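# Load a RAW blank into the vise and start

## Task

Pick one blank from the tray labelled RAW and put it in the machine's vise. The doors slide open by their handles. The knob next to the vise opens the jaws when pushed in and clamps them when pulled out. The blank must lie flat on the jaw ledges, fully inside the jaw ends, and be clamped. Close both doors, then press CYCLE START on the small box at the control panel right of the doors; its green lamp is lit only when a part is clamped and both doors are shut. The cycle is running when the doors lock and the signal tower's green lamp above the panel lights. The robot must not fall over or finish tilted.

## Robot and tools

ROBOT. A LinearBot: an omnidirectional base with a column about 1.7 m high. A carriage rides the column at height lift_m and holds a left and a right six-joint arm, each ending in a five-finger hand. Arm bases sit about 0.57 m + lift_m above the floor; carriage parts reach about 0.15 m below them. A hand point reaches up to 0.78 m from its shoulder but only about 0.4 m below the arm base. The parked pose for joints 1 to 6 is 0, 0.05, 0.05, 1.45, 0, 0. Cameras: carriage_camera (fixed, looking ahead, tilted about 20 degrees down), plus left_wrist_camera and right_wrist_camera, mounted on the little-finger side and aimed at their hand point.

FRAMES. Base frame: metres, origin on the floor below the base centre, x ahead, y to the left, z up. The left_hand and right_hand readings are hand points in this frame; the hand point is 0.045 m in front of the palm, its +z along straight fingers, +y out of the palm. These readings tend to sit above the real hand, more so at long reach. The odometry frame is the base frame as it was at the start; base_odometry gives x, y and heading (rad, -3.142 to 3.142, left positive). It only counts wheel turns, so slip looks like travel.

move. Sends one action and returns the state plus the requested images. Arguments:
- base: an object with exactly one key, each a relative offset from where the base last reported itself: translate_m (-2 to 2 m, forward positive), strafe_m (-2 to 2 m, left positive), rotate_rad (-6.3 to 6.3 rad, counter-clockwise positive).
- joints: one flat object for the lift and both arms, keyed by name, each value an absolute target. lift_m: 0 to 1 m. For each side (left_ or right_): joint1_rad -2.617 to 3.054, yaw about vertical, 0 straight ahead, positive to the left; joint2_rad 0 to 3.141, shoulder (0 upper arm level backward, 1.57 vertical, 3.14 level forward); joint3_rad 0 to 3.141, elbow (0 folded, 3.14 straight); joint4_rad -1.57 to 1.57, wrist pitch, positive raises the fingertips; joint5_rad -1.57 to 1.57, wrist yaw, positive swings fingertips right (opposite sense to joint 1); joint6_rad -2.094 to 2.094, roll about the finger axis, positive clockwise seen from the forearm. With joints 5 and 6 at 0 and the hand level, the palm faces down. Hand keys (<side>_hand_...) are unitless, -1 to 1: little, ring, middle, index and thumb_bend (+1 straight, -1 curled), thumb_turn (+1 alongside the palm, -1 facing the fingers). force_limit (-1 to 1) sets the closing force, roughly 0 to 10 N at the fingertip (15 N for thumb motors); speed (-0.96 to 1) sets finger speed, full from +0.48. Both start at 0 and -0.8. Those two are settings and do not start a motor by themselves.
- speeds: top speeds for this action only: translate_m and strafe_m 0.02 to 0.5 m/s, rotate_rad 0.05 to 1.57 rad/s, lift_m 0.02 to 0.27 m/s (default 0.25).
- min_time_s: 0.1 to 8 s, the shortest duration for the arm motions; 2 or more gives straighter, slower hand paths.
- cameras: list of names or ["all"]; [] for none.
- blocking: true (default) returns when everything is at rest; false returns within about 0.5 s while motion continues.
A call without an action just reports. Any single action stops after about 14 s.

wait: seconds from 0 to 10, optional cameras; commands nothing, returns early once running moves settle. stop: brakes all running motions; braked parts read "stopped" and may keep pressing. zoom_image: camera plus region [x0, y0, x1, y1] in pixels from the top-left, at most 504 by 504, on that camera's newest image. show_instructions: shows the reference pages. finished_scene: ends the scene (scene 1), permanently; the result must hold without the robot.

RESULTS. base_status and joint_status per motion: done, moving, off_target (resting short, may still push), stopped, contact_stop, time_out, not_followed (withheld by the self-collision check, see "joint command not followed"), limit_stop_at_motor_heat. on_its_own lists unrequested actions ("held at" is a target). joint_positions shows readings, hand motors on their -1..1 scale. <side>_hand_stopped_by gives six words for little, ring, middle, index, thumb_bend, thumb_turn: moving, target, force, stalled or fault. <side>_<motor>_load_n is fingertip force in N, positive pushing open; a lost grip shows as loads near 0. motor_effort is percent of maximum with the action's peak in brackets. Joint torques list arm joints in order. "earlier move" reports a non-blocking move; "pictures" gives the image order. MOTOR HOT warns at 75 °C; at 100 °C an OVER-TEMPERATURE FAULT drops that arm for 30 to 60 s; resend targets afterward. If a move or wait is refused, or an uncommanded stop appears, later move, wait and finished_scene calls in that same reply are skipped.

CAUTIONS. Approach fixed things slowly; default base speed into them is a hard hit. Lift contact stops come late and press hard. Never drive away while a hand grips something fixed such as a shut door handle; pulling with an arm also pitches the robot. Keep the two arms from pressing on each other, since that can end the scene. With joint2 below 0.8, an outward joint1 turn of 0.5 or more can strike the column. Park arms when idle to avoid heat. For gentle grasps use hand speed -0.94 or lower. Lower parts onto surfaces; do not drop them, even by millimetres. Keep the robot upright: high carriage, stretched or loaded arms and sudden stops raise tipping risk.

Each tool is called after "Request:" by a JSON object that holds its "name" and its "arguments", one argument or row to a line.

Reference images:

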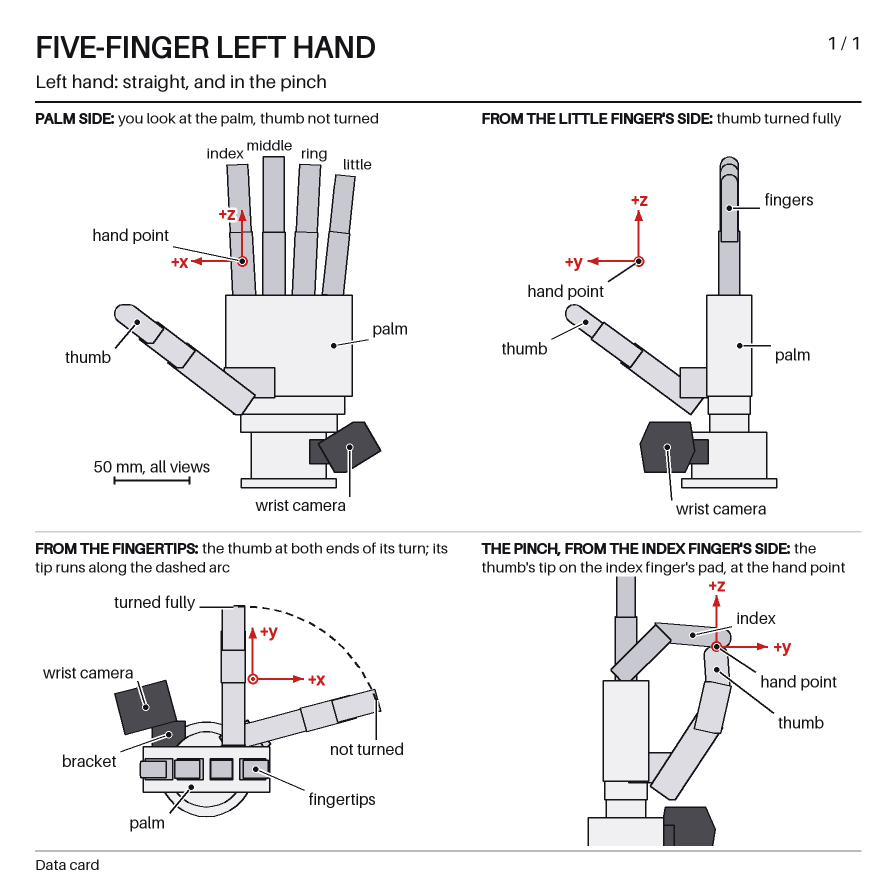

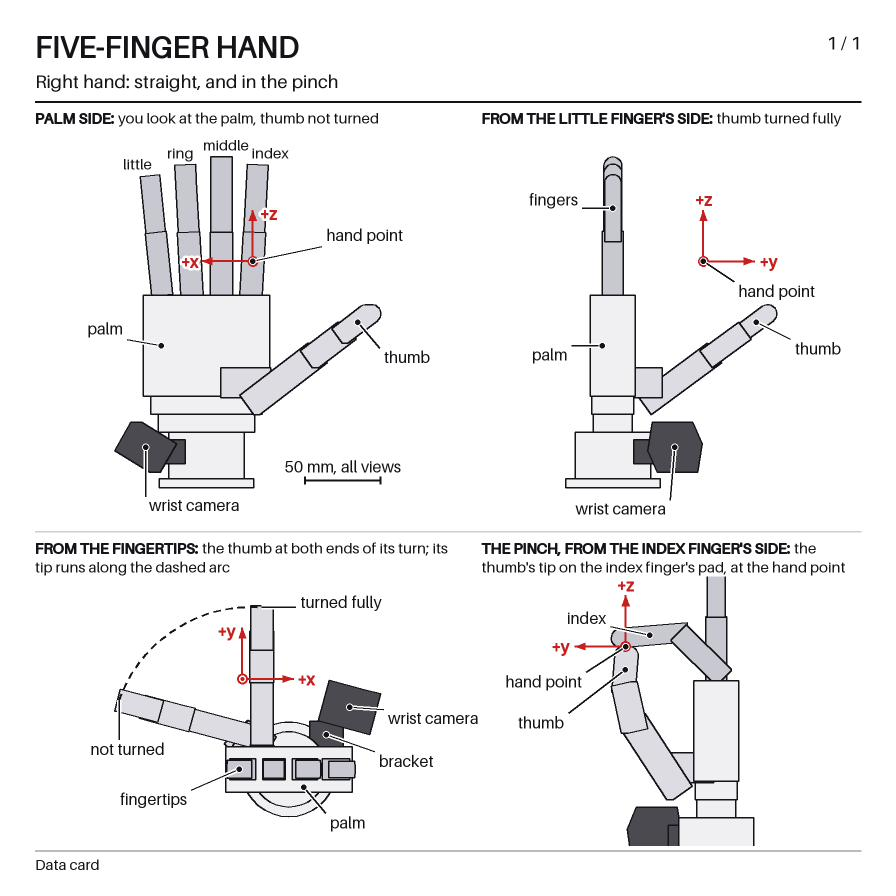

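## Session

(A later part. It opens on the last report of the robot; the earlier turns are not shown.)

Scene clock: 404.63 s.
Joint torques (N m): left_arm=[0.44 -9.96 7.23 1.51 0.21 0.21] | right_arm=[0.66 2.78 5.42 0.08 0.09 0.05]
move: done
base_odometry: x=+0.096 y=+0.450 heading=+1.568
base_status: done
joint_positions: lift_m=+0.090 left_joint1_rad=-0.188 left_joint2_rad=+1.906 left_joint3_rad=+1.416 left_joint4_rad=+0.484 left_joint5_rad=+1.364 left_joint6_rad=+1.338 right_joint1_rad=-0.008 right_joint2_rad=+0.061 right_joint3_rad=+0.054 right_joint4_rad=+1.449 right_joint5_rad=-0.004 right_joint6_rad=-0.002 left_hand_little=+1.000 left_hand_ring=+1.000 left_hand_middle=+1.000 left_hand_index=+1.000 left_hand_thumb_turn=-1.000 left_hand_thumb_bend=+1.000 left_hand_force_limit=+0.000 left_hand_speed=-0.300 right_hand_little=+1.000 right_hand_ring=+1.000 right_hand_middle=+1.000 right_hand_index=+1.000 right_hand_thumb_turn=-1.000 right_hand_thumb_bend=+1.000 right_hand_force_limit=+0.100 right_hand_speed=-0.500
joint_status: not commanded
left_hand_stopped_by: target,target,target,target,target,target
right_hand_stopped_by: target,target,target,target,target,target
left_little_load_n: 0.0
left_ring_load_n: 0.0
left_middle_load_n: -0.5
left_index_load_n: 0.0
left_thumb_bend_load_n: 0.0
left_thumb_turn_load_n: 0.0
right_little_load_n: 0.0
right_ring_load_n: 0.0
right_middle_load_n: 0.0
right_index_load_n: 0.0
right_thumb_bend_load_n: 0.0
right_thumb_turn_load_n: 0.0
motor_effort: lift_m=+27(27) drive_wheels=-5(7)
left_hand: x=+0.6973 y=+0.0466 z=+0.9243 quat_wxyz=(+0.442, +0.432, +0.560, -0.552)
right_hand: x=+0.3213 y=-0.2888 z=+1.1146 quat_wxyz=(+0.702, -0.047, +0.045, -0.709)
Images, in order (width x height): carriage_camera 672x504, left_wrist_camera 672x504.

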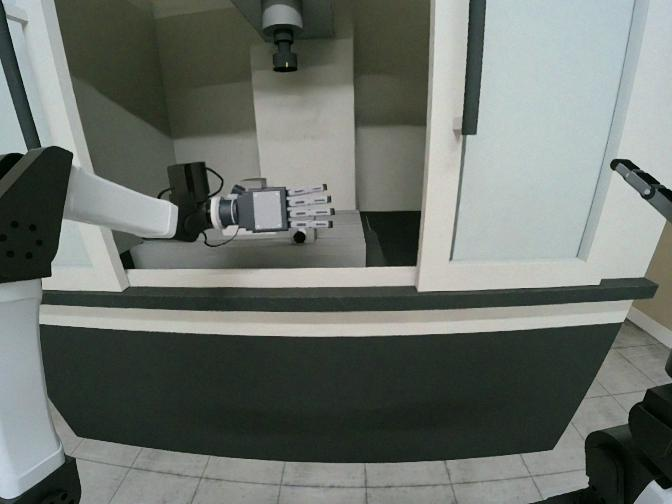

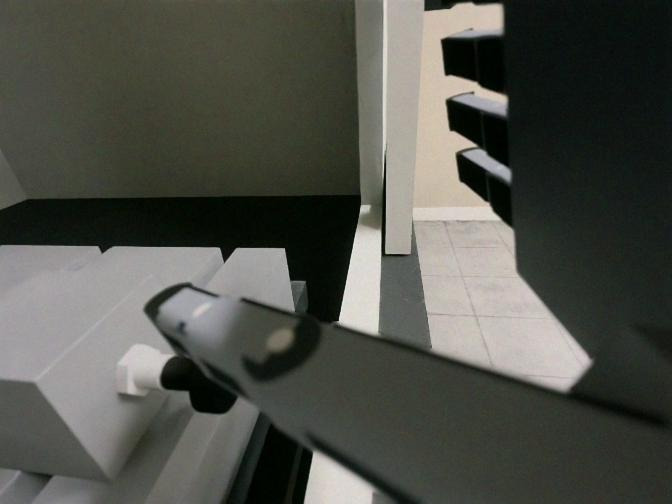

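Request:
{"name": "move", "arguments": {
  "base": {"strafe_m": 0.013},
  "joints": {"lift_m": 0.045},
  "speeds": {"strafe_m": 0.05, "lift_m": 0.08},
  "cameras": ["carriage_camera", "left_wrist_camera"]
}}

Request:
{"name": "zoom_image", "arguments": {
  "camera": "left_wrist_camera",
  "region": [80, 200, 330, 400]
}}

Scene clock: 406.40 s.
Joint torques (N m): left_arm=[0.55 -10.48 6.84 1.52 0.14 0.2] | right_arm=[0.55 2.8 5.44 0.1 0.08 0.05]
move: done
base_odometry: x=+0.083 y=+0.450 heading=+1.567
base_status: done
joint_positions: lift_m=+0.045 left_joint1_rad=-0.188 left_joint2_rad=+1.911 left_joint3_rad=+1.421 left_joint4_rad=+0.481 left_joint5_rad=+1.365 left_joint6_rad=+1.339 right_joint1_rad=-0.007 right_joint2_rad=+0.061 right_joint3_rad=+0.054 right_joint4_rad=+1.448 right_joint5_rad=-0.003 right_joint6_rad=-0.002 left_hand_little=+1.000 left_hand_ring=+1.000 left_hand_middle=+1.000 left_hand_index=+1.000 left_hand_thumb_turn=-1.000 left_hand_thumb_bend=+1.000 left_hand_force_limit=+0.000 left_hand_speed=-0.300 right_hand_little=+1.000 right_hand_ring=+1.000 right_hand_middle=+1.000 right_hand_index=+1.000 right_hand_thumb_turn=-1.000 right_hand_thumb_bend=+1.000 right_hand_force_limit=+0.100 right_hand_speed=-0.500
joint_status: all done
left_hand_stopped_by: target,target,target,target,target,target
right_hand_stopped_by: target,target,target,target,target,target
left_little_load_n: 0.0
left_ring_load_n: 0.0
left_middle_load_n: 0.0
left_index_load_n: 0.0
left_thumb_bend_load_n: 0.0
left_thumb_turn_load_n: 0.5
right_little_load_n: 0.0
right_ring_load_n: 0.0
right_middle_load_n: 0.0
right_index_load_n: 0.0
right_thumb_bend_load_n: 0.0
right_thumb_turn_load_n: 0.0
motor_effort: lift_m=+26(27) drive_wheels=+2(4)
left_hand: x=+0.6982 y=+0.0463 z=+0.8787 quat_wxyz=(+0.441, +0.432, +0.561, -0.552)
right_hand: x=+0.3217 y=-0.2888 z=+1.0695 quat_wxyz=(+0.703, -0.047, +0.045, -0.709)
Images, in order (width x height): carriage_camera 672x504, left_wrist_camera 672x504.

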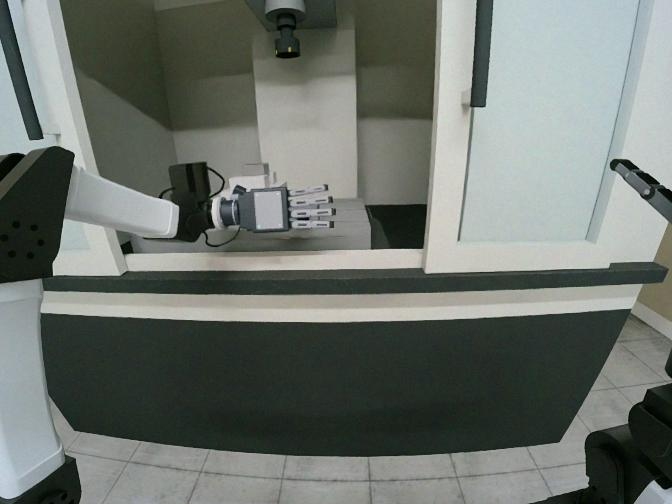

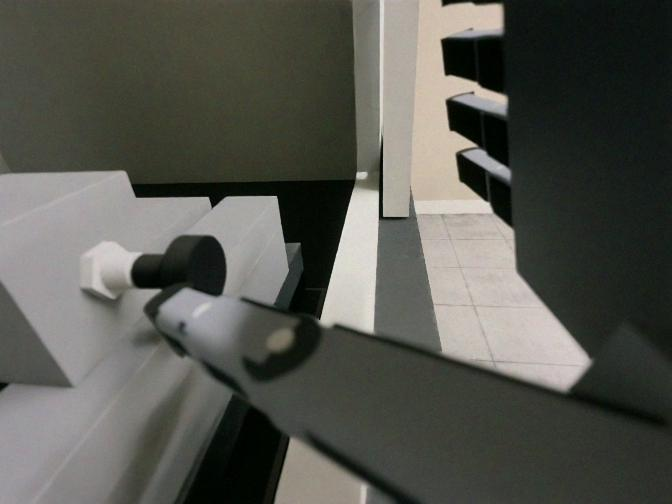

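Scaled by 2.016 from the camera's image (finer frame: 960x720).

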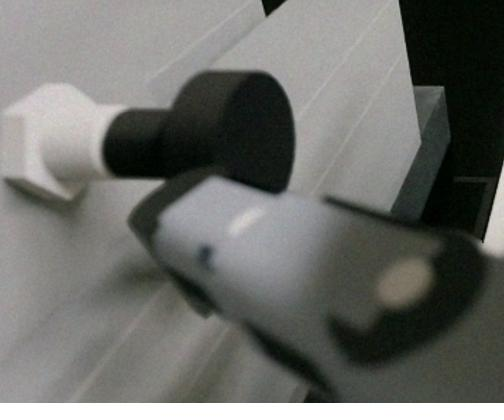

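Request:
{"name": "move", "arguments": {
  "base": {"translate_m": 0.015},
  "speeds": {"translate_m": 0.04},
  "cameras": ["carriage_camera", "left_wrist_camera"]
}}

Request:
{"name": "zoom_image", "arguments": {
  "camera": "left_wrist_camera",
  "region": [80, 200, 330, 400]
}}

Request:
{"name": "zoom_image", "arguments": {
  "camera": "carriage_camera",
  "region": [180, 140, 360, 280]
}}

Scene clock: 408.03 s.
Joint torques (N m): left_arm=[0.62 -10.41 6.93 1.56 0.18 0.22] | right_arm=[0.54 2.84 5.46 0.14 0.08 0.05]
move: done
base_odometry: x=+0.083 y=+0.465 heading=+1.568
base_status: done
joint_positions: lift_m=+0.045 left_joint1_rad=-0.190 left_joint2_rad=+1.911 left_joint3_rad=+1.421 left_joint4_rad=+0.480 left_joint5_rad=+1.365 left_joint6_rad=+1.339 right_joint1_rad=-0.007 right_joint2_rad=+0.061 right_joint3_rad=+0.054 right_joint4_rad=+1.447 right_joint5_rad=-0.003 right_joint6_rad=-0.002 left_hand_little=+1.000 left_hand_ring=+1.000 left_hand_middle=+1.000 left_hand_index=+1.000 left_hand_thumb_turn=-1.000 left_hand_thumb_bend=+1.000 left_hand_force_limit=+0.000 left_hand_speed=-0.300 right_hand_little=+1.000 right_hand_ring=+1.000 right_hand_middle=+1.000 right_hand_index=+1.000 right_hand_thumb_turn=-1.000 right_hand_thumb_bend=+1.000 right_hand_force_limit=+0.100 right_hand_speed=-0.500
joint_status: not commanded
left_hand_stopped_by: target,target,target,target,target,target
right_hand_stopped_by: target,target,target,target,target,target
left_little_load_n: 0.0
left_ring_load_n: 0.0
left_middle_load_n: 0.0
left_index_load_n: 0.0
left_thumb_bend_load_n: 0.0
left_thumb_turn_load_n: 0.5
right_little_load_n: 0.0
right_ring_load_n: 0.0
right_middle_load_n: 0.0
right_index_load_n: 0.0
right_thumb_bend_load_n: 0.0
right_thumb_turn_load_n: 0.0
motor_effort: lift_m=+26(26) drive_wheels=-4(7)
left_hand: x=+0.6978 y=+0.0458 z=+0.8786 quat_wxyz=(+0.440, +0.432, +0.560, -0.553)
right_hand: x=+0.3218 y=-0.2888 z=+1.0695 quat_wxyz=(+0.703, -0.047, +0.045, -0.709)
Images, in order (width x height): carriage_camera 672x504, left_wrist_camera 672x504.

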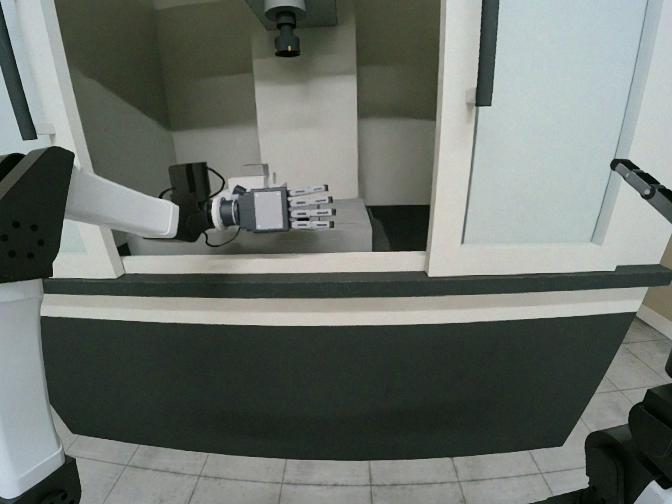

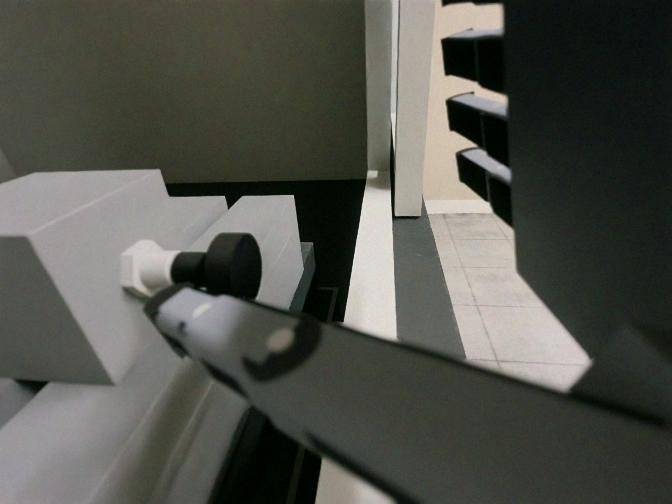

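Scaled by 2.016 from the camera's image (finer frame: 960x720).

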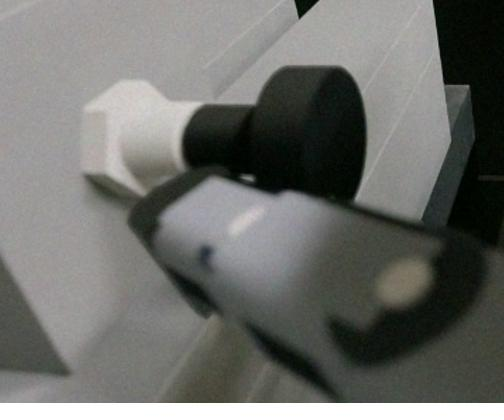

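Scaled by 2.800 from the camera's image (finer frame: 960x720).

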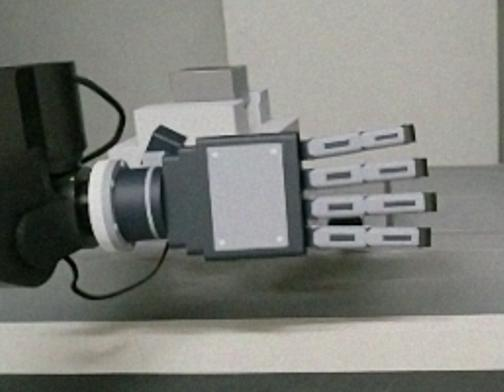

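Request:
{"name": "move", "arguments": {
  "base": {"translate_m": 0.025},
  "joints": {"lift_m": 0.04},
  "speeds": {"translate_m": 0.04, "lift_m": 0.03},
  "cameras": ["left_wrist_camera"]
}}

Request:
{"name": "zoom_image", "arguments": {
  "camera": "left_wrist_camera",
  "region": [130, 180, 380, 380]
}}

Scene clock: 409.67 s.
Joint torques (N m): left_arm=[0.61 -10.63 6.87 1.57 0.17 0.2] | right_arm=[0.54 2.81 5.52 0.06 0.08 0.05]
move: done
base_odometry: x=+0.083 y=+0.490 heading=+1.568
base_status: done
joint_positions: lift_m=+0.040 left_joint1_rad=-0.189 left_joint2_rad=+1.911 left_joint3_rad=+1.421 left_joint4_rad=+0.480 left_joint5_rad=+1.367 left_joint6_rad=+1.339 right_joint1_rad=-0.007 right_joint2_rad=+0.061 right_joint3_rad=+0.053 right_joint4_rad=+1.447 right_joint5_rad=-0.003 right_joint6_rad=-0.002 left_hand_little=+1.000 left_hand_ring=+1.000 left_hand_middle=+1.000 left_hand_index=+1.000 left_hand_thumb_turn=-1.000 left_hand_thumb_bend=+1.000 left_hand_force_limit=+0.000 left_hand_speed=-0.300 right_hand_little=+1.000 right_hand_ring=+1.000 right_hand_middle=+1.000 right_hand_index=+1.000 right_hand_thumb_turn=-1.000 right_hand_thumb_bend=+1.000 right_hand_force_limit=+0.100 right_hand_speed=-0.500
joint_status: all done
left_hand_stopped_by: target,target,target,target,target,target
right_hand_stopped_by: target,target,target,target,target,target
left_little_load_n: 0.0
left_ring_load_n: 0.0
left_middle_load_n: 0.0
left_index_load_n: 0.0
left_thumb_bend_load_n: 0.0
left_thumb_turn_load_n: 0.5
right_little_load_n: 0.0
right_ring_load_n: 0.0
right_middle_load_n: 0.0
right_index_load_n: 0.0
right_thumb_bend_load_n: 0.0
right_thumb_turn_load_n: -0.5
motor_effort: lift_m=+25(26) drive_wheels=-4(7)
left_hand: x=+0.6977 y=+0.0458 z=+0.8732 quat_wxyz=(+0.439, +0.432, +0.561, -0.553)
right_hand: x=+0.3221 y=-0.2888 z=+1.0643 quat_wxyz=(+0.703, -0.048, +0.046, -0.709)
Images, in order (width x height): left_wrist_camera 672x504.

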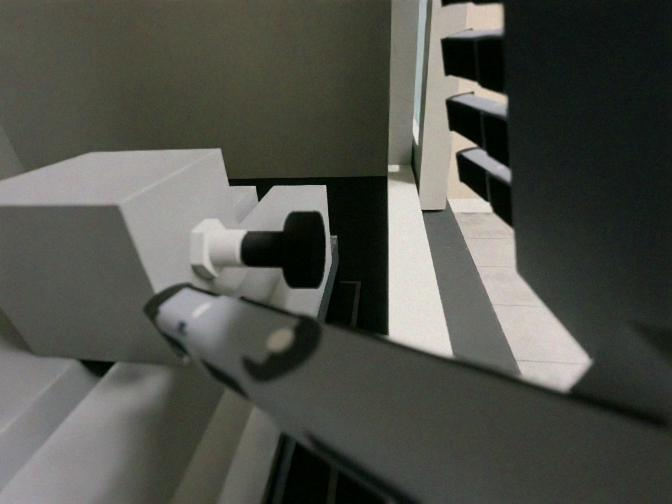

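Scaled by 2.016 from the camera's image (finer frame: 960x720).

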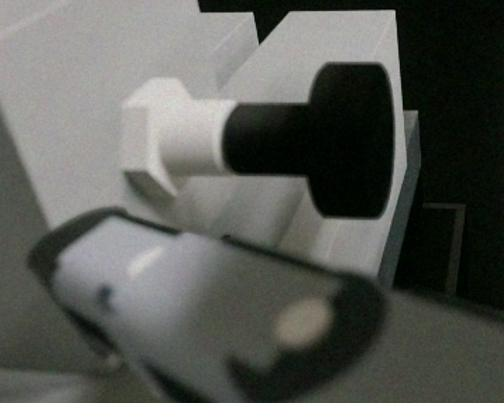

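Request:
{"name": "move", "arguments": {
  "base": {"translate_m": -0.24},
  "joints": {"lift_m": 0.12},
  "speeds": {"translate_m": 0.2}
}}

Request:
{"name": "move", "arguments": {
  "base": {"strafe_m": -0.258},
  "joints": {"left_joint1_rad": 0.005, "left_joint2_rad": 1.882, "left_joint3_rad": 0.742, "left_joint4_rad": 1.137, "left_joint5_rad": 0.016, "left_joint6_rad": 0, "left_hand_thumb_bend": 0.4, "lift_m": 0.28},
  "speeds": {"strafe_m": 0.2},
  "min_time_s": 2.5,
  "cameras": ["carriage_camera", "left_wrist_camera"]
}}

Scene clock: 414.07 s.
Joint torques (N m): left_arm=[0.36 -11.33 6.68 1.54 0.16 0.2] | right_arm=[0.54 2.88 5.71 0.12 0.07 0.05]
move: done
base_odometry: x=+0.082 y=+0.250 heading=+1.568
base_status: done
joint_positions: lift_m=+0.120 left_joint1_rad=-0.188 left_joint2_rad=+1.918 left_joint3_rad=+1.424 left_joint4_rad=+0.481 left_joint5_rad=+1.367 left_joint6_rad=+1.339 right_joint1_rad=-0.007 right_joint2_rad=+0.060 right_joint3_rad=+0.051 right_joint4_rad=+1.448 right_joint5_rad=-0.002 right_joint6_rad=-0.002 left_hand_little=+1.000 left_hand_ring=+1.000 left_hand_middle=+1.000 left_hand_index=+1.000 left_hand_thumb_turn=-1.000 left_hand_thumb_bend=+1.000 left_hand_force_limit=+0.000 left_hand_speed=-0.300 right_hand_little=+1.000 right_hand_ring=+1.000 right_hand_middle=+1.000 right_hand_index=+1.000 right_hand_thumb_turn=-1.000 right_hand_thumb_bend=+1.000 right_hand_force_limit=+0.100 right_hand_speed=-0.500
joint_status: all done
left_hand_stopped_by: target,target,target,target,target,target
right_hand_stopped_by: target,target,target,target,target,target
left_little_load_n: 0.0
left_ring_load_n: 0.0
left_middle_load_n: 0.0
left_index_load_n: 0.0
left_thumb_bend_load_n: 0.5
left_thumb_turn_load_n: 0.0
right_little_load_n: 0.0
right_ring_load_n: 0.0
right_middle_load_n: 0.0
right_index_load_n: 0.0
right_thumb_bend_load_n: 0.0
right_thumb_turn_load_n: 0.0
motor_effort: lift_m=+34(42) drive_wheels=-2(10)
left_hand: x=+0.6992 y=+0.0459 z=+0.9506 quat_wxyz=(+0.439, +0.432, +0.561, -0.553)
right_hand: x=+0.3220 y=-0.2889 z=+1.1432 quat_wxyz=(+0.703, -0.047, +0.046, -0.709)
pictures: none

Scene clock: 416.93 s.
Joint torques (N m): left_arm=[0.98 -12.82 3.54 2.47 -0.12 -0.04] | right_arm=[0.55 2.88 5.74 0.12 0.08 0.05]
move: done
base_odometry: x=+0.340 y=+0.249 heading=+1.568
base_status: done
joint_positions: lift_m=+0.280 left_joint1_rad=+0.002 left_joint2_rad=+1.912 left_joint3_rad=+0.751 left_joint4_rad=+1.128 left_joint5_rad=+0.033 left_joint6_rad=+0.014 right_joint1_rad=-0.007 right_joint2_rad=+0.060 right_joint3_rad=+0.051 right_joint4_rad=+1.448 right_joint5_rad=-0.003 right_joint6_rad=-0.002 left_hand_little=+1.000 left_hand_ring=+1.000 left_hand_middle=+1.000 left_hand_index=+1.000 left_hand_thumb_turn=-1.000 left_hand_thumb_bend=+0.400 left_hand_force_limit=+0.000 left_hand_speed=-0.300 right_hand_little=+1.000 right_hand_ring=+1.000 right_hand_middle=+1.000 right_hand_index=+1.000 right_hand_thumb_turn=-1.000 right_hand_thumb_bend=+1.000 right_hand_force_limit=+0.100 right_hand_speed=-0.500
joint_status: all done
left_hand_stopped_by: target,target,target,target,target,target
right_hand_stopped_by: target,target,target,target,target,target
left_little_load_n: 0.0
left_ring_load_n: 0.0
left_middle_load_n: 0.0
left_index_load_n: -0.5
left_thumb_bend_load_n: 0.0
left_thumb_turn_load_n: 0.0
right_little_load_n: 0.0
right_ring_load_n: 0.0
right_middle_load_n: 0.0
right_index_load_n: 0.0
right_thumb_bend_load_n: 0.0
right_thumb_turn_load_n: 0.0
motor_effort: lift_m=+33(41) drive_wheels=-3(5)
left_hand: x=+0.7510 y=+0.2840 z=+0.9502 quat_wxyz=(+0.487, -0.497, +0.519, -0.496)
right_hand: x=+0.3220 y=-0.2888 z=+1.3032 quat_wxyz=(+0.703, -0.047, +0.046, -0.709)
Images, in order (width x height): carriage_camera 672x504, left_wrist_camera 672x504.

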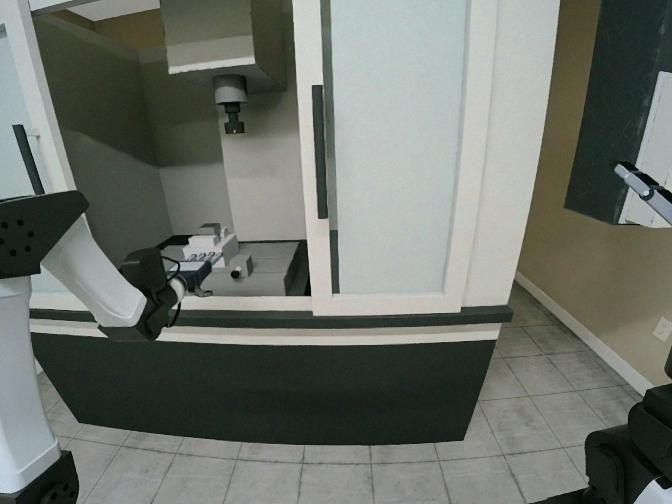

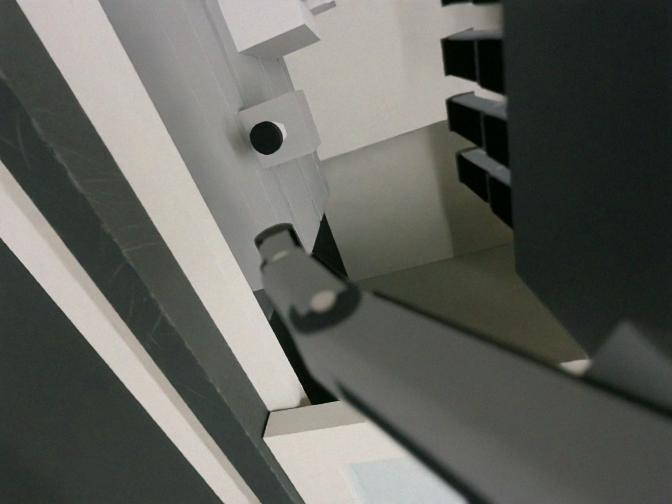

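Request:
{"name": "move", "arguments": {
  "base": {"translate_m": 0.19},
  "joints": {"left_joint5_rad": -0.012, "left_hand_index": 0, "left_hand_middle": 0, "lift_m": 0.26},
  "speeds": {"translate_m": 0.15},
  "cameras": ["carriage_camera", "left_wrist_camera"]
}}

Request:
{"name": "zoom_image", "arguments": {
  "camera": "left_wrist_camera",
  "region": [150, 100, 400, 300]
}}

Scene clock: 419.63 s.
Joint torques (N m): left_arm=[0.94 -11.23 4.14 2.36 -0.16 -0.08] | right_arm=[0.54 3 5.68 0.05 0.08 0.05]
move: done
base_odometry: x=+0.341 y=+0.439 heading=+1.567
base_status: done
joint_positions: lift_m=+0.260 left_joint1_rad=+0.002 left_joint2_rad=+1.898 left_joint3_rad=+0.745 left_joint4_rad=+1.137 left_joint5_rad=+0.004 left_joint6_rad=+0.011 right_joint1_rad=-0.007 right_joint2_rad=+0.059 right_joint3_rad=+0.051 right_joint4_rad=+1.449 right_joint5_rad=-0.003 right_joint6_rad=-0.002 left_hand_little=+1.000 left_hand_ring=+1.000 left_hand_middle=+0.000 left_hand_index=+0.000 left_hand_thumb_turn=-1.000 left_hand_thumb_bend=+0.400 left_hand_force_limit=+0.000 left_hand_speed=-0.300 right_hand_little=+1.000 right_hand_ring=+1.000 right_hand_middle=+1.000 right_hand_index=+1.000 right_hand_thumb_turn=-1.000 right_hand_thumb_bend=+1.000 right_hand_force_limit=+0.100 right_hand_speed=-0.500
joint_status: all done
left_hand_stopped_by: target,target,target,target,target,target
right_hand_stopped_by: target,target,target,target,target,target
left_little_load_n: 0.0
left_ring_load_n: 0.0
left_middle_load_n: 0.0
left_index_load_n: 0.0
left_thumb_bend_load_n: 0.5
left_thumb_turn_load_n: 0.0
right_little_load_n: 0.0
right_ring_load_n: 0.0
right_middle_load_n: 0.0
right_index_load_n: 0.0
right_thumb_bend_load_n: 0.0
right_thumb_turn_load_n: 0.0
motor_effort: lift_m=+27(28) drive_wheels=-5(7)
left_hand: x=+0.7511 y=+0.2896 z=+0.9376 quat_wxyz=(+0.498, -0.501, +0.507, -0.494)
right_hand: x=+0.3215 y=-0.2888 z=+1.2838 quat_wxyz=(+0.703, -0.047, +0.045, -0.709)
Images, in order (width x height): carriage_camera 672x504, left_wrist_camera 672x504.

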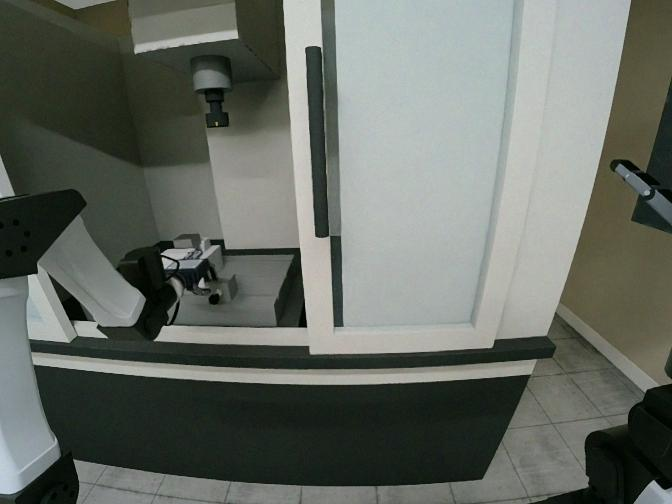

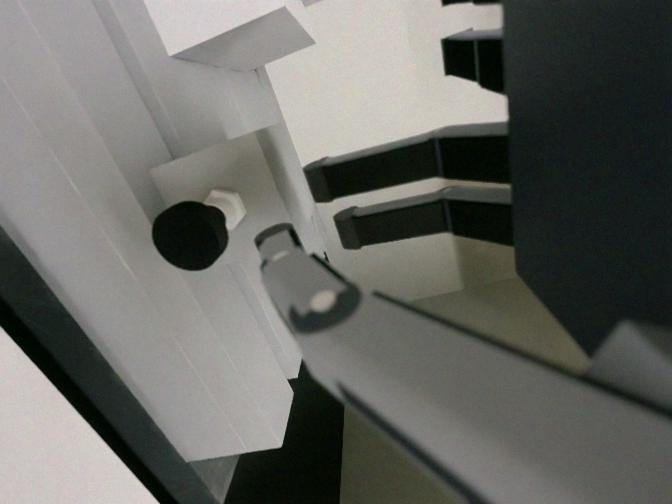

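Scaled by 2.016 from the camera's image (finer frame: 960x720).

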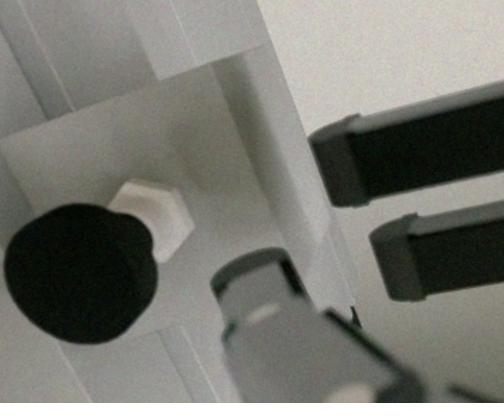

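Request:
{"name": "move", "arguments": {
  "base": {"strafe_m": 0.0075},
  "speeds": {"strafe_m": 0.03}
}}

Request:
{"name": "move", "arguments": {
  "base": {"translate_m": 0.012},
  "joints": {"lift_m": 0.232},
  "speeds": {"translate_m": 0.04, "lift_m": 0.05},
  "cameras": ["left_wrist_camera"]
}}

Request:
{"name": "zoom_image", "arguments": {
  "camera": "left_wrist_camera",
  "region": [150, 130, 400, 330]
}}

Scene clock: 422.83 s.
Joint torques (N m): left_arm=[0.7 -11.25 4.08 2.32 0.03 -0.06] | right_arm=[0.55 2.95 5.67 0.09 0.02 0.05]
move: done
base_odometry: x=+0.333 y=+0.439 heading=+1.566
base_status: done
joint_positions: lift_m=+0.260 left_joint1_rad=+0.004 left_joint2_rad=+1.898 left_joint3_rad=+0.745 left_joint4_rad=+1.138 left_joint5_rad=+0.000 left_joint6_rad=+0.011 right_joint1_rad=-0.007 right_joint2_rad=+0.059 right_joint3_rad=+0.051 right_joint4_rad=+1.449 right_joint5_rad=-0.002 right_joint6_rad=-0.002 left_hand_little=+1.000 left_hand_ring=+1.000 left_hand_middle=+0.000 left_hand_index=+0.000 left_hand_thumb_turn=-1.000 left_hand_thumb_bend=+0.400 left_hand_force_limit=+0.000 left_hand_speed=-0.300 right_hand_little=+1.000 right_hand_ring=+1.000 right_hand_middle=+1.000 right_hand_index=+1.000 right_hand_thumb_turn=-1.000 right_hand_thumb_bend=+1.000 right_hand_force_limit=+0.100 right_hand_speed=-0.500
joint_status: not commanded
left_hand_stopped_by: target,target,target,target,target,target
right_hand_stopped_by: target,target,target,target,target,target
left_little_load_n: 0.0
left_ring_load_n: -0.5
left_middle_load_n: 0.0
left_index_load_n: -0.5
left_thumb_bend_load_n: 0.0
left_thumb_turn_load_n: 0.0
right_little_load_n: 0.0
right_ring_load_n: 0.0
right_middle_load_n: 0.0
right_index_load_n: 0.0
right_thumb_bend_load_n: 0.0
right_thumb_turn_load_n: 0.0
motor_effort: lift_m=+27(27) drive_wheels=+2(4)
left_hand: x=+0.7513 y=+0.2912 z=+0.9377 quat_wxyz=(+0.500, -0.502, +0.506, -0.492)
right_hand: x=+0.3217 y=-0.2890 z=+1.2838 quat_wxyz=(+0.703, -0.047, +0.046, -0.709)
pictures: none

Scene clock: 423.77 s.
Joint torques (N m): left_arm=[0.83 -11.19 4.1 2.36 -0.11 -0.06] | right_arm=[0.55 3.03 5.76 0.13 0.07 0.05]
move: done
base_odometry: x=+0.333 y=+0.451 heading=+1.567
base_status: done
joint_positions: lift_m=+0.232 left_joint1_rad=+0.004 left_joint2_rad=+1.898 left_joint3_rad=+0.745 left_joint4_rad=+1.136 left_joint5_rad=-0.001 left_joint6_rad=+0.011 right_joint1_rad=-0.007 right_joint2_rad=+0.059 right_joint3_rad=+0.051 right_joint4_rad=+1.447 right_joint5_rad=-0.001 right_joint6_rad=-0.002 left_hand_little=+1.000 left_hand_ring=+1.000 left_hand_middle=+0.000 left_hand_index=+0.000 left_hand_thumb_turn=-1.000 left_hand_thumb_bend=+0.400 left_hand_force_limit=+0.000 left_hand_speed=-0.300 right_hand_little=+1.000 right_hand_ring=+1.000 right_hand_middle=+1.000 right_hand_index=+1.000 right_hand_thumb_turn=-1.000 right_hand_thumb_bend=+1.000 right_hand_force_limit=+0.100 right_hand_speed=-0.500
joint_status: all done
left_hand_stopped_by: target,target,target,target,target,target
right_hand_stopped_by: target,target,target,target,target,target
left_little_load_n: 0.0
left_ring_load_n: 0.0
left_middle_load_n: 0.0
left_index_load_n: -0.5
left_thumb_bend_load_n: 0.0
left_thumb_turn_load_n: 0.0
right_little_load_n: 0.0
right_ring_load_n: 0.0
right_middle_load_n: 0.0
right_index_load_n: 0.0
right_thumb_bend_load_n: 0.0
right_thumb_turn_load_n: 0.0
motor_effort: lift_m=+26(26) drive_wheels=+1(7)
left_hand: x=+0.7512 y=+0.2914 z=+0.9094 quat_wxyz=(+0.500, -0.503, +0.506, -0.492)
right_hand: x=+0.3221 y=-0.2891 z=+1.2557 quat_wxyz=(+0.702, -0.047, +0.046, -0.709)
Images, in order (width x height): left_wrist_camera 672x504.

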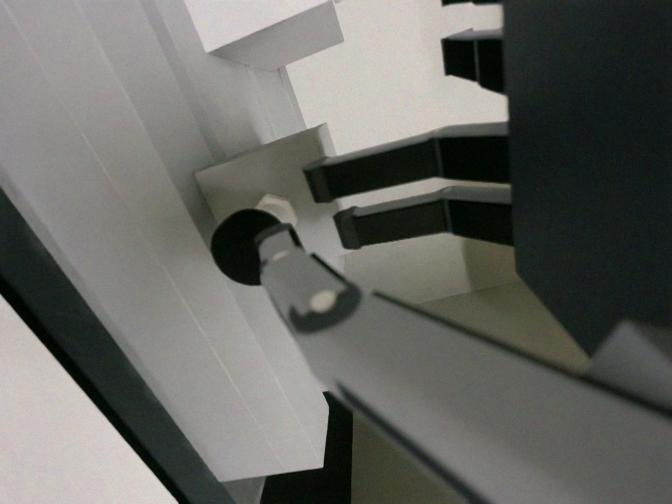

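Scaled by 2.016 from the camera's image (finer frame: 960x720).

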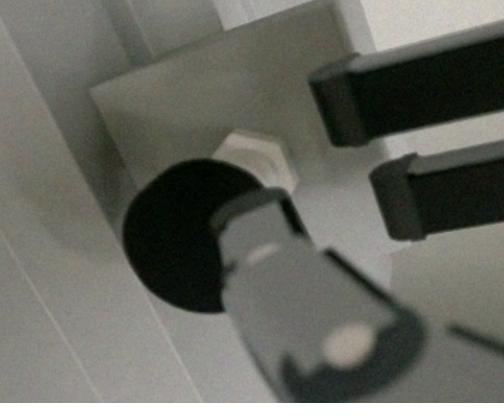

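Request:
{"name": "move", "arguments": {
  "base": {"strafe_m": 0.005},
  "joints": {"left_hand_thumb_bend": 0.5},
  "speeds": {"strafe_m": 0.03}
}}

Request:
{"name": "move", "arguments": {
  "joints": {"lift_m": 0.222},
  "speeds": {"lift_m": 0.03},
  "cameras": ["left_wrist_camera"]
}}

Request:
{"name": "zoom_image", "arguments": {
  "camera": "left_wrist_camera",
  "region": [180, 130, 400, 330]
}}

Scene clock: 425.03 s.
Joint torques (N m): left_arm=[0.58 -11.22 4.04 2.33 -0.08 -0.07] | right_arm=[0.54 2.99 5.68 0.12 0.06 0.05]
move: done
base_odometry: x=+0.328 y=+0.451 heading=+1.566
base_status: done
joint_positions: lift_m=+0.232 left_joint1_rad=+0.006 left_joint2_rad=+1.898 left_joint3_rad=+0.745 left_joint4_rad=+1.136 left_joint5_rad=-0.003 left_joint6_rad=+0.011 right_joint1_rad=-0.007 right_joint2_rad=+0.059 right_joint3_rad=+0.051 right_joint4_rad=+1.446 right_joint5_rad=-0.001 right_joint6_rad=-0.002 left_hand_little=+1.000 left_hand_ring=+1.000 left_hand_middle=+0.000 left_hand_index=+0.000 left_hand_thumb_turn=-1.000 left_hand_thumb_bend=+0.500 left_hand_force_limit=+0.000 left_hand_speed=-0.300 right_hand_little=+1.000 right_hand_ring=+1.000 right_hand_middle=+1.000 right_hand_index=+1.000 right_hand_thumb_turn=-1.000 right_hand_thumb_bend=+1.000 right_hand_force_limit=+0.100 right_hand_speed=-0.500
joint_status: all done
left_hand_stopped_by: target,target,target,target,target,target
right_hand_stopped_by: target,target,target,target,target,target
left_little_load_n: 0.0
left_ring_load_n: 0.0
left_middle_load_n: 0.0
left_index_load_n: 0.0
left_thumb_bend_load_n: 0.0
left_thumb_turn_load_n: 0.0
right_little_load_n: 0.0
right_ring_load_n: 0.0
right_middle_load_n: 0.0
right_index_load_n: 0.0
right_thumb_bend_load_n: 0.0
right_thumb_turn_load_n: 0.0
motor_effort: lift_m=+26(26) drive_wheels=+2(4)
left_hand: x=+0.7513 y=+0.2929 z=+0.9094 quat_wxyz=(+0.501, -0.504, +0.505, -0.491)
right_hand: x=+0.3222 y=-0.2892 z=+1.2557 quat_wxyz=(+0.702, -0.047, +0.047, -0.709)
pictures: none

Scene clock: 425.73 s.
Joint torques (N m): left_arm=[0.53 -11.4 4.16 2.35 -0.07 -0.07] | right_arm=[0.55 3 5.71 0.14 0.06 0.05]
move: done
base_odometry: x=+0.328 y=+0.451 heading=+1.566
base_status: not commanded
joint_positions: lift_m=+0.222 left_joint1_rad=+0.006 left_joint2_rad=+1.898 left_joint3_rad=+0.745 left_joint4_rad=+1.137 left_joint5_rad=-0.003 left_joint6_rad=+0.011 right_joint1_rad=-0.007 right_joint2_rad=+0.059 right_joint3_rad=+0.051 right_joint4_rad=+1.446 right_joint5_rad=-0.001 right_joint6_rad=-0.002 left_hand_little=+1.000 left_hand_ring=+1.000 left_hand_middle=+0.000 left_hand_index=+0.000 left_hand_thumb_turn=-1.000 left_hand_thumb_bend=+0.500 left_hand_force_limit=+0.000 left_hand_speed=-0.300 right_hand_little=+1.000 right_hand_ring=+1.000 right_hand_middle=+1.000 right_hand_index=+1.000 right_hand_thumb_turn=-1.000 right_hand_thumb_bend=+1.000 right_hand_force_limit=+0.100 right_hand_speed=-0.500
joint_status: all done
left_hand_stopped_by: target,target,target,target,target,target
right_hand_stopped_by: target,target,target,target,target,target
left_little_load_n: 0.0
left_ring_load_n: 0.0
left_middle_load_n: 0.0
left_index_load_n: 0.0
left_thumb_bend_load_n: 0.0
left_thumb_turn_load_n: 0.0
right_little_load_n: 0.0
right_ring_load_n: 0.0
right_middle_load_n: 0.0
right_index_load_n: 0.0
right_thumb_bend_load_n: -0.5
right_thumb_turn_load_n: 0.0
motor_effort: lift_m=+25(26) drive_wheels=+2(4)
left_hand: x=+0.7514 y=+0.2929 z=+0.8995 quat_wxyz=(+0.501, -0.504, +0.505, -0.491)
right_hand: x=+0.3222 y=-0.2892 z=+1.2458 quat_wxyz=(+0.702, -0.047, +0.047, -0.709)
Images, in order (width x height): left_wrist_camera 672x504.

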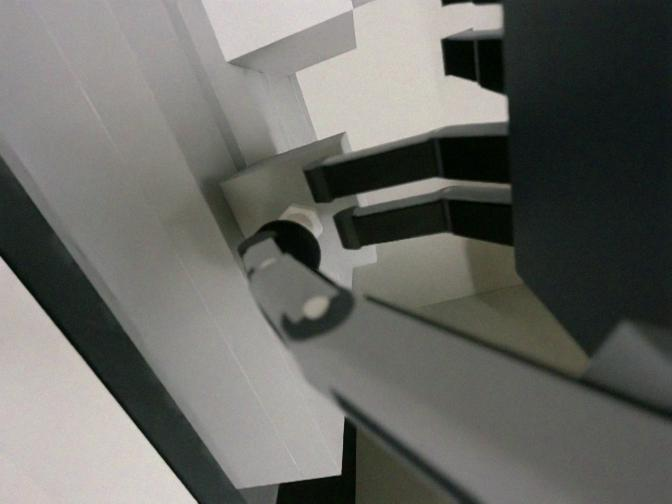

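Scaled by 2.291 from the camera's image (finer frame: 960x720).

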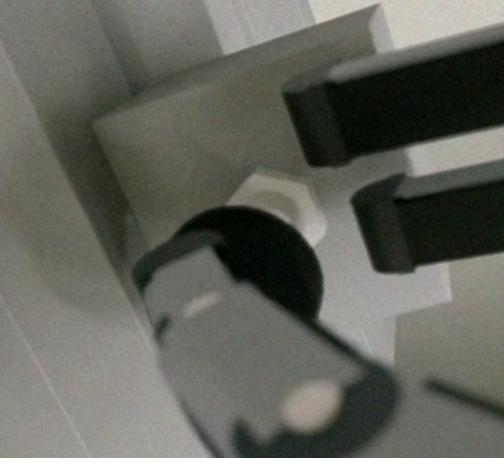

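Request:
{"name": "move", "arguments": {
  "joints": {"lift_m": 0.208},
  "speeds": {"lift_m": 0.03},
  "cameras": ["left_wrist_camera"]
}}

Request:
{"name": "zoom_image", "arguments": {
  "camera": "left_wrist_camera",
  "region": [220, 130, 420, 330]
}}

Scene clock: 426.67 s.
Joint torques (N m): left_arm=[0.49 -11.25 4.05 2.3 -0.07 -0.05] | right_arm=[0.54 3 5.68 0.13 0.06 0.05]
move: done
base_odometry: x=+0.328 y=+0.451 heading=+1.566
base_status: not commanded
joint_positions: lift_m=+0.208 left_joint1_rad=+0.006 left_joint2_rad=+1.898 left_joint3_rad=+0.745 left_joint4_rad=+1.140 left_joint5_rad=-0.003 left_joint6_rad=+0.010 right_joint1_rad=-0.007 right_joint2_rad=+0.059 right_joint3_rad=+0.051 right_joint4_rad=+1.446 right_joint5_rad=-0.001 right_joint6_rad=-0.002 left_hand_little=+1.000 left_hand_ring=+1.000 left_hand_middle=+0.000 left_hand_index=+0.000 left_hand_thumb_turn=-1.000 left_hand_thumb_bend=+0.500 left_hand_force_limit=+0.000 left_hand_speed=-0.300 right_hand_little=+1.000 right_hand_ring=+1.000 right_hand_middle=+1.000 right_hand_index=+1.000 right_hand_thumb_turn=-1.000 right_hand_thumb_bend=+1.000 right_hand_force_limit=+0.100 right_hand_speed=-0.500
joint_status: all done
left_hand_stopped_by: target,target,target,target,target,target
right_hand_stopped_by: target,target,target,target,target,target
left_little_load_n: -0.5
left_ring_load_n: -0.5
left_middle_load_n: 0.0
left_index_load_n: 0.0
left_thumb_bend_load_n: 0.0
left_thumb_turn_load_n: 0.0
right_little_load_n: 0.0
right_ring_load_n: 0.0
right_middle_load_n: 0.0
right_index_load_n: 0.0
right_thumb_bend_load_n: 0.0
right_thumb_turn_load_n: 0.0
motor_effort: lift_m=+25(26) drive_wheels=-4(4)
left_hand: x=+0.7516 y=+0.2929 z=+0.8866 quat_wxyz=(+0.501, -0.503, +0.504, -0.492)
right_hand: x=+0.3222 y=-0.2892 z=+1.2318 quat_wxyz=(+0.702, -0.047, +0.047, -0.709)
Images, in order (width x height): left_wrist_camera 672x504.

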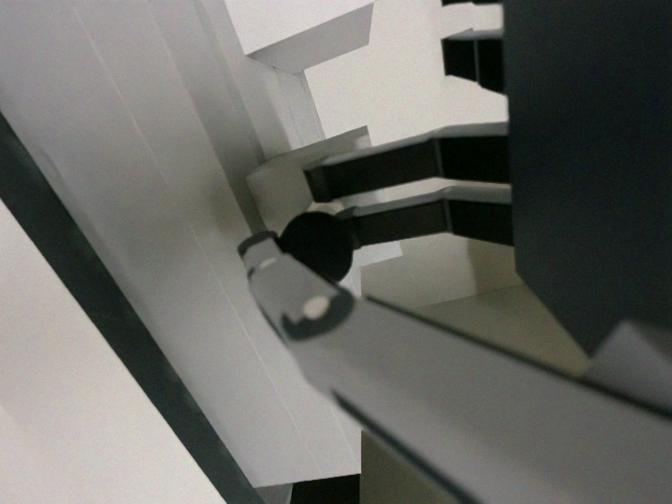

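Scaled by 2.520 from the camera's image (finer frame: 960x720).

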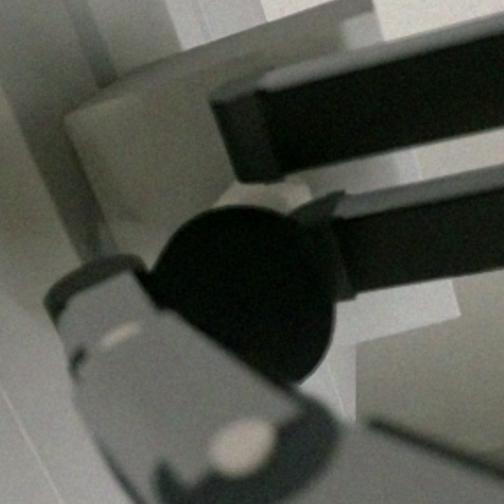

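Request:
{"name": "move", "arguments": {
  "joints": {"left_hand_thumb_bend": -0.2, "left_hand_index": -0.3, "left_hand_middle": -0.3, "left_hand_force_limit": 0.2, "left_hand_speed": -0.85},
  "cameras": ["left_wrist_camera"]
}}

Request:
{"name": "zoom_image", "arguments": {
  "camera": "left_wrist_camera",
  "region": [220, 130, 420, 330]
}}

Scene clock: 429.87 s.
Joint torques (N m): left_arm=[0.58 -11.33 4.14 2.29 -0.05 -0.06] | right_arm=[0.54 2.97 5.71 0.13 0.05 0.05]
move: off_target
base_odometry: x=+0.328 y=+0.451 heading=+1.566
base_status: not commanded
joint_positions: lift_m=+0.208 left_joint1_rad=+0.006 left_joint2_rad=+1.898 left_joint3_rad=+0.745 left_joint4_rad=+1.141 left_joint5_rad=-0.004 left_joint6_rad=+0.010 right_joint1_rad=-0.007 right_joint2_rad=+0.059 right_joint3_rad=+0.051 right_joint4_rad=+1.446 right_joint5_rad=-0.001 right_joint6_rad=-0.002 left_hand_little=+1.000 left_hand_ring=+1.000 left_hand_middle=-0.300 left_hand_index=-0.066 left_hand_thumb_turn=-1.000 left_hand_thumb_bend=+0.292 left_hand_force_limit=+0.200 left_hand_speed=-0.850 right_hand_little=+1.000 right_hand_ring=+1.000 right_hand_middle=+1.000 right_hand_index=+1.000 right_hand_thumb_turn=-1.000 right_hand_thumb_bend=+1.000 right_hand_force_limit=+0.100 right_hand_speed=-0.500
joint_status: left_hand_index off_target (ended at -0.066, target -0.300); left_hand_thumb_bend off_target (ended at +0.292, target -0.200); the others done
left_hand_stopped_by: target,target,target,force,force,target
right_hand_stopped_by: target,target,target,target,target,target
left_little_load_n: 0.0
left_ring_load_n: 0.0
left_middle_load_n: 3.0
left_index_load_n: 6.0
left_thumb_bend_load_n: 8.5
left_thumb_turn_load_n: 1.0
right_little_load_n: 0.0
right_ring_load_n: 0.0
right_middle_load_n: 0.0
right_index_load_n: 0.0
right_thumb_bend_load_n: 0.0
right_thumb_turn_load_n: 0.0
motor_effort: lift_m=+25(26) drive_wheels=+2(2)
left_hand: x=+0.7517 y=+0.2931 z=+0.8868 quat_wxyz=(+0.502, -0.503, +0.503, -0.492)
right_hand: x=+0.3222 y=-0.2892 z=+1.2318 quat_wxyz=(+0.702, -0.047, +0.047, -0.709)
Images, in order (width x height): left_wrist_camera 672x504.

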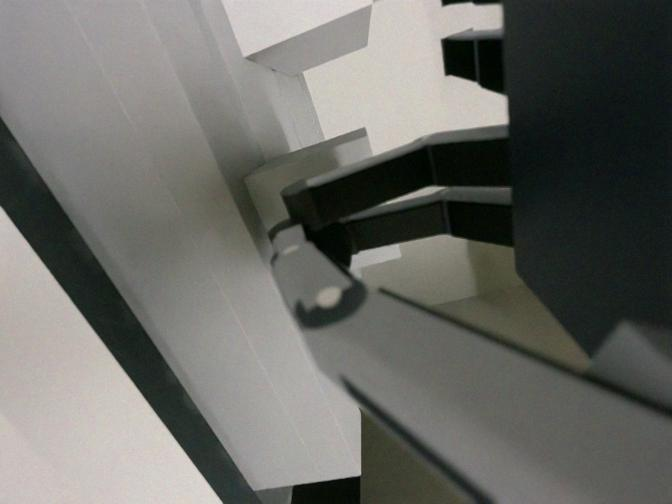

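Scaled by 2.520 from the camera's image (finer frame: 960x720).

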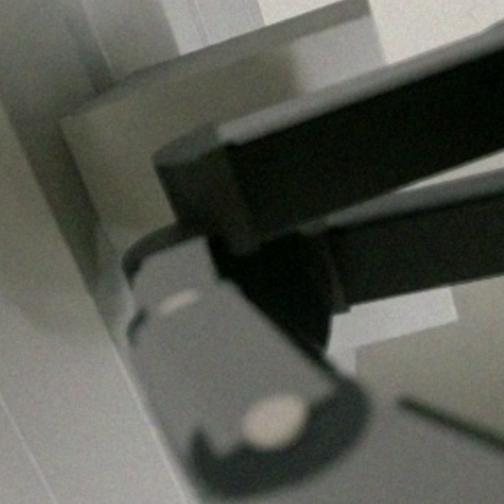

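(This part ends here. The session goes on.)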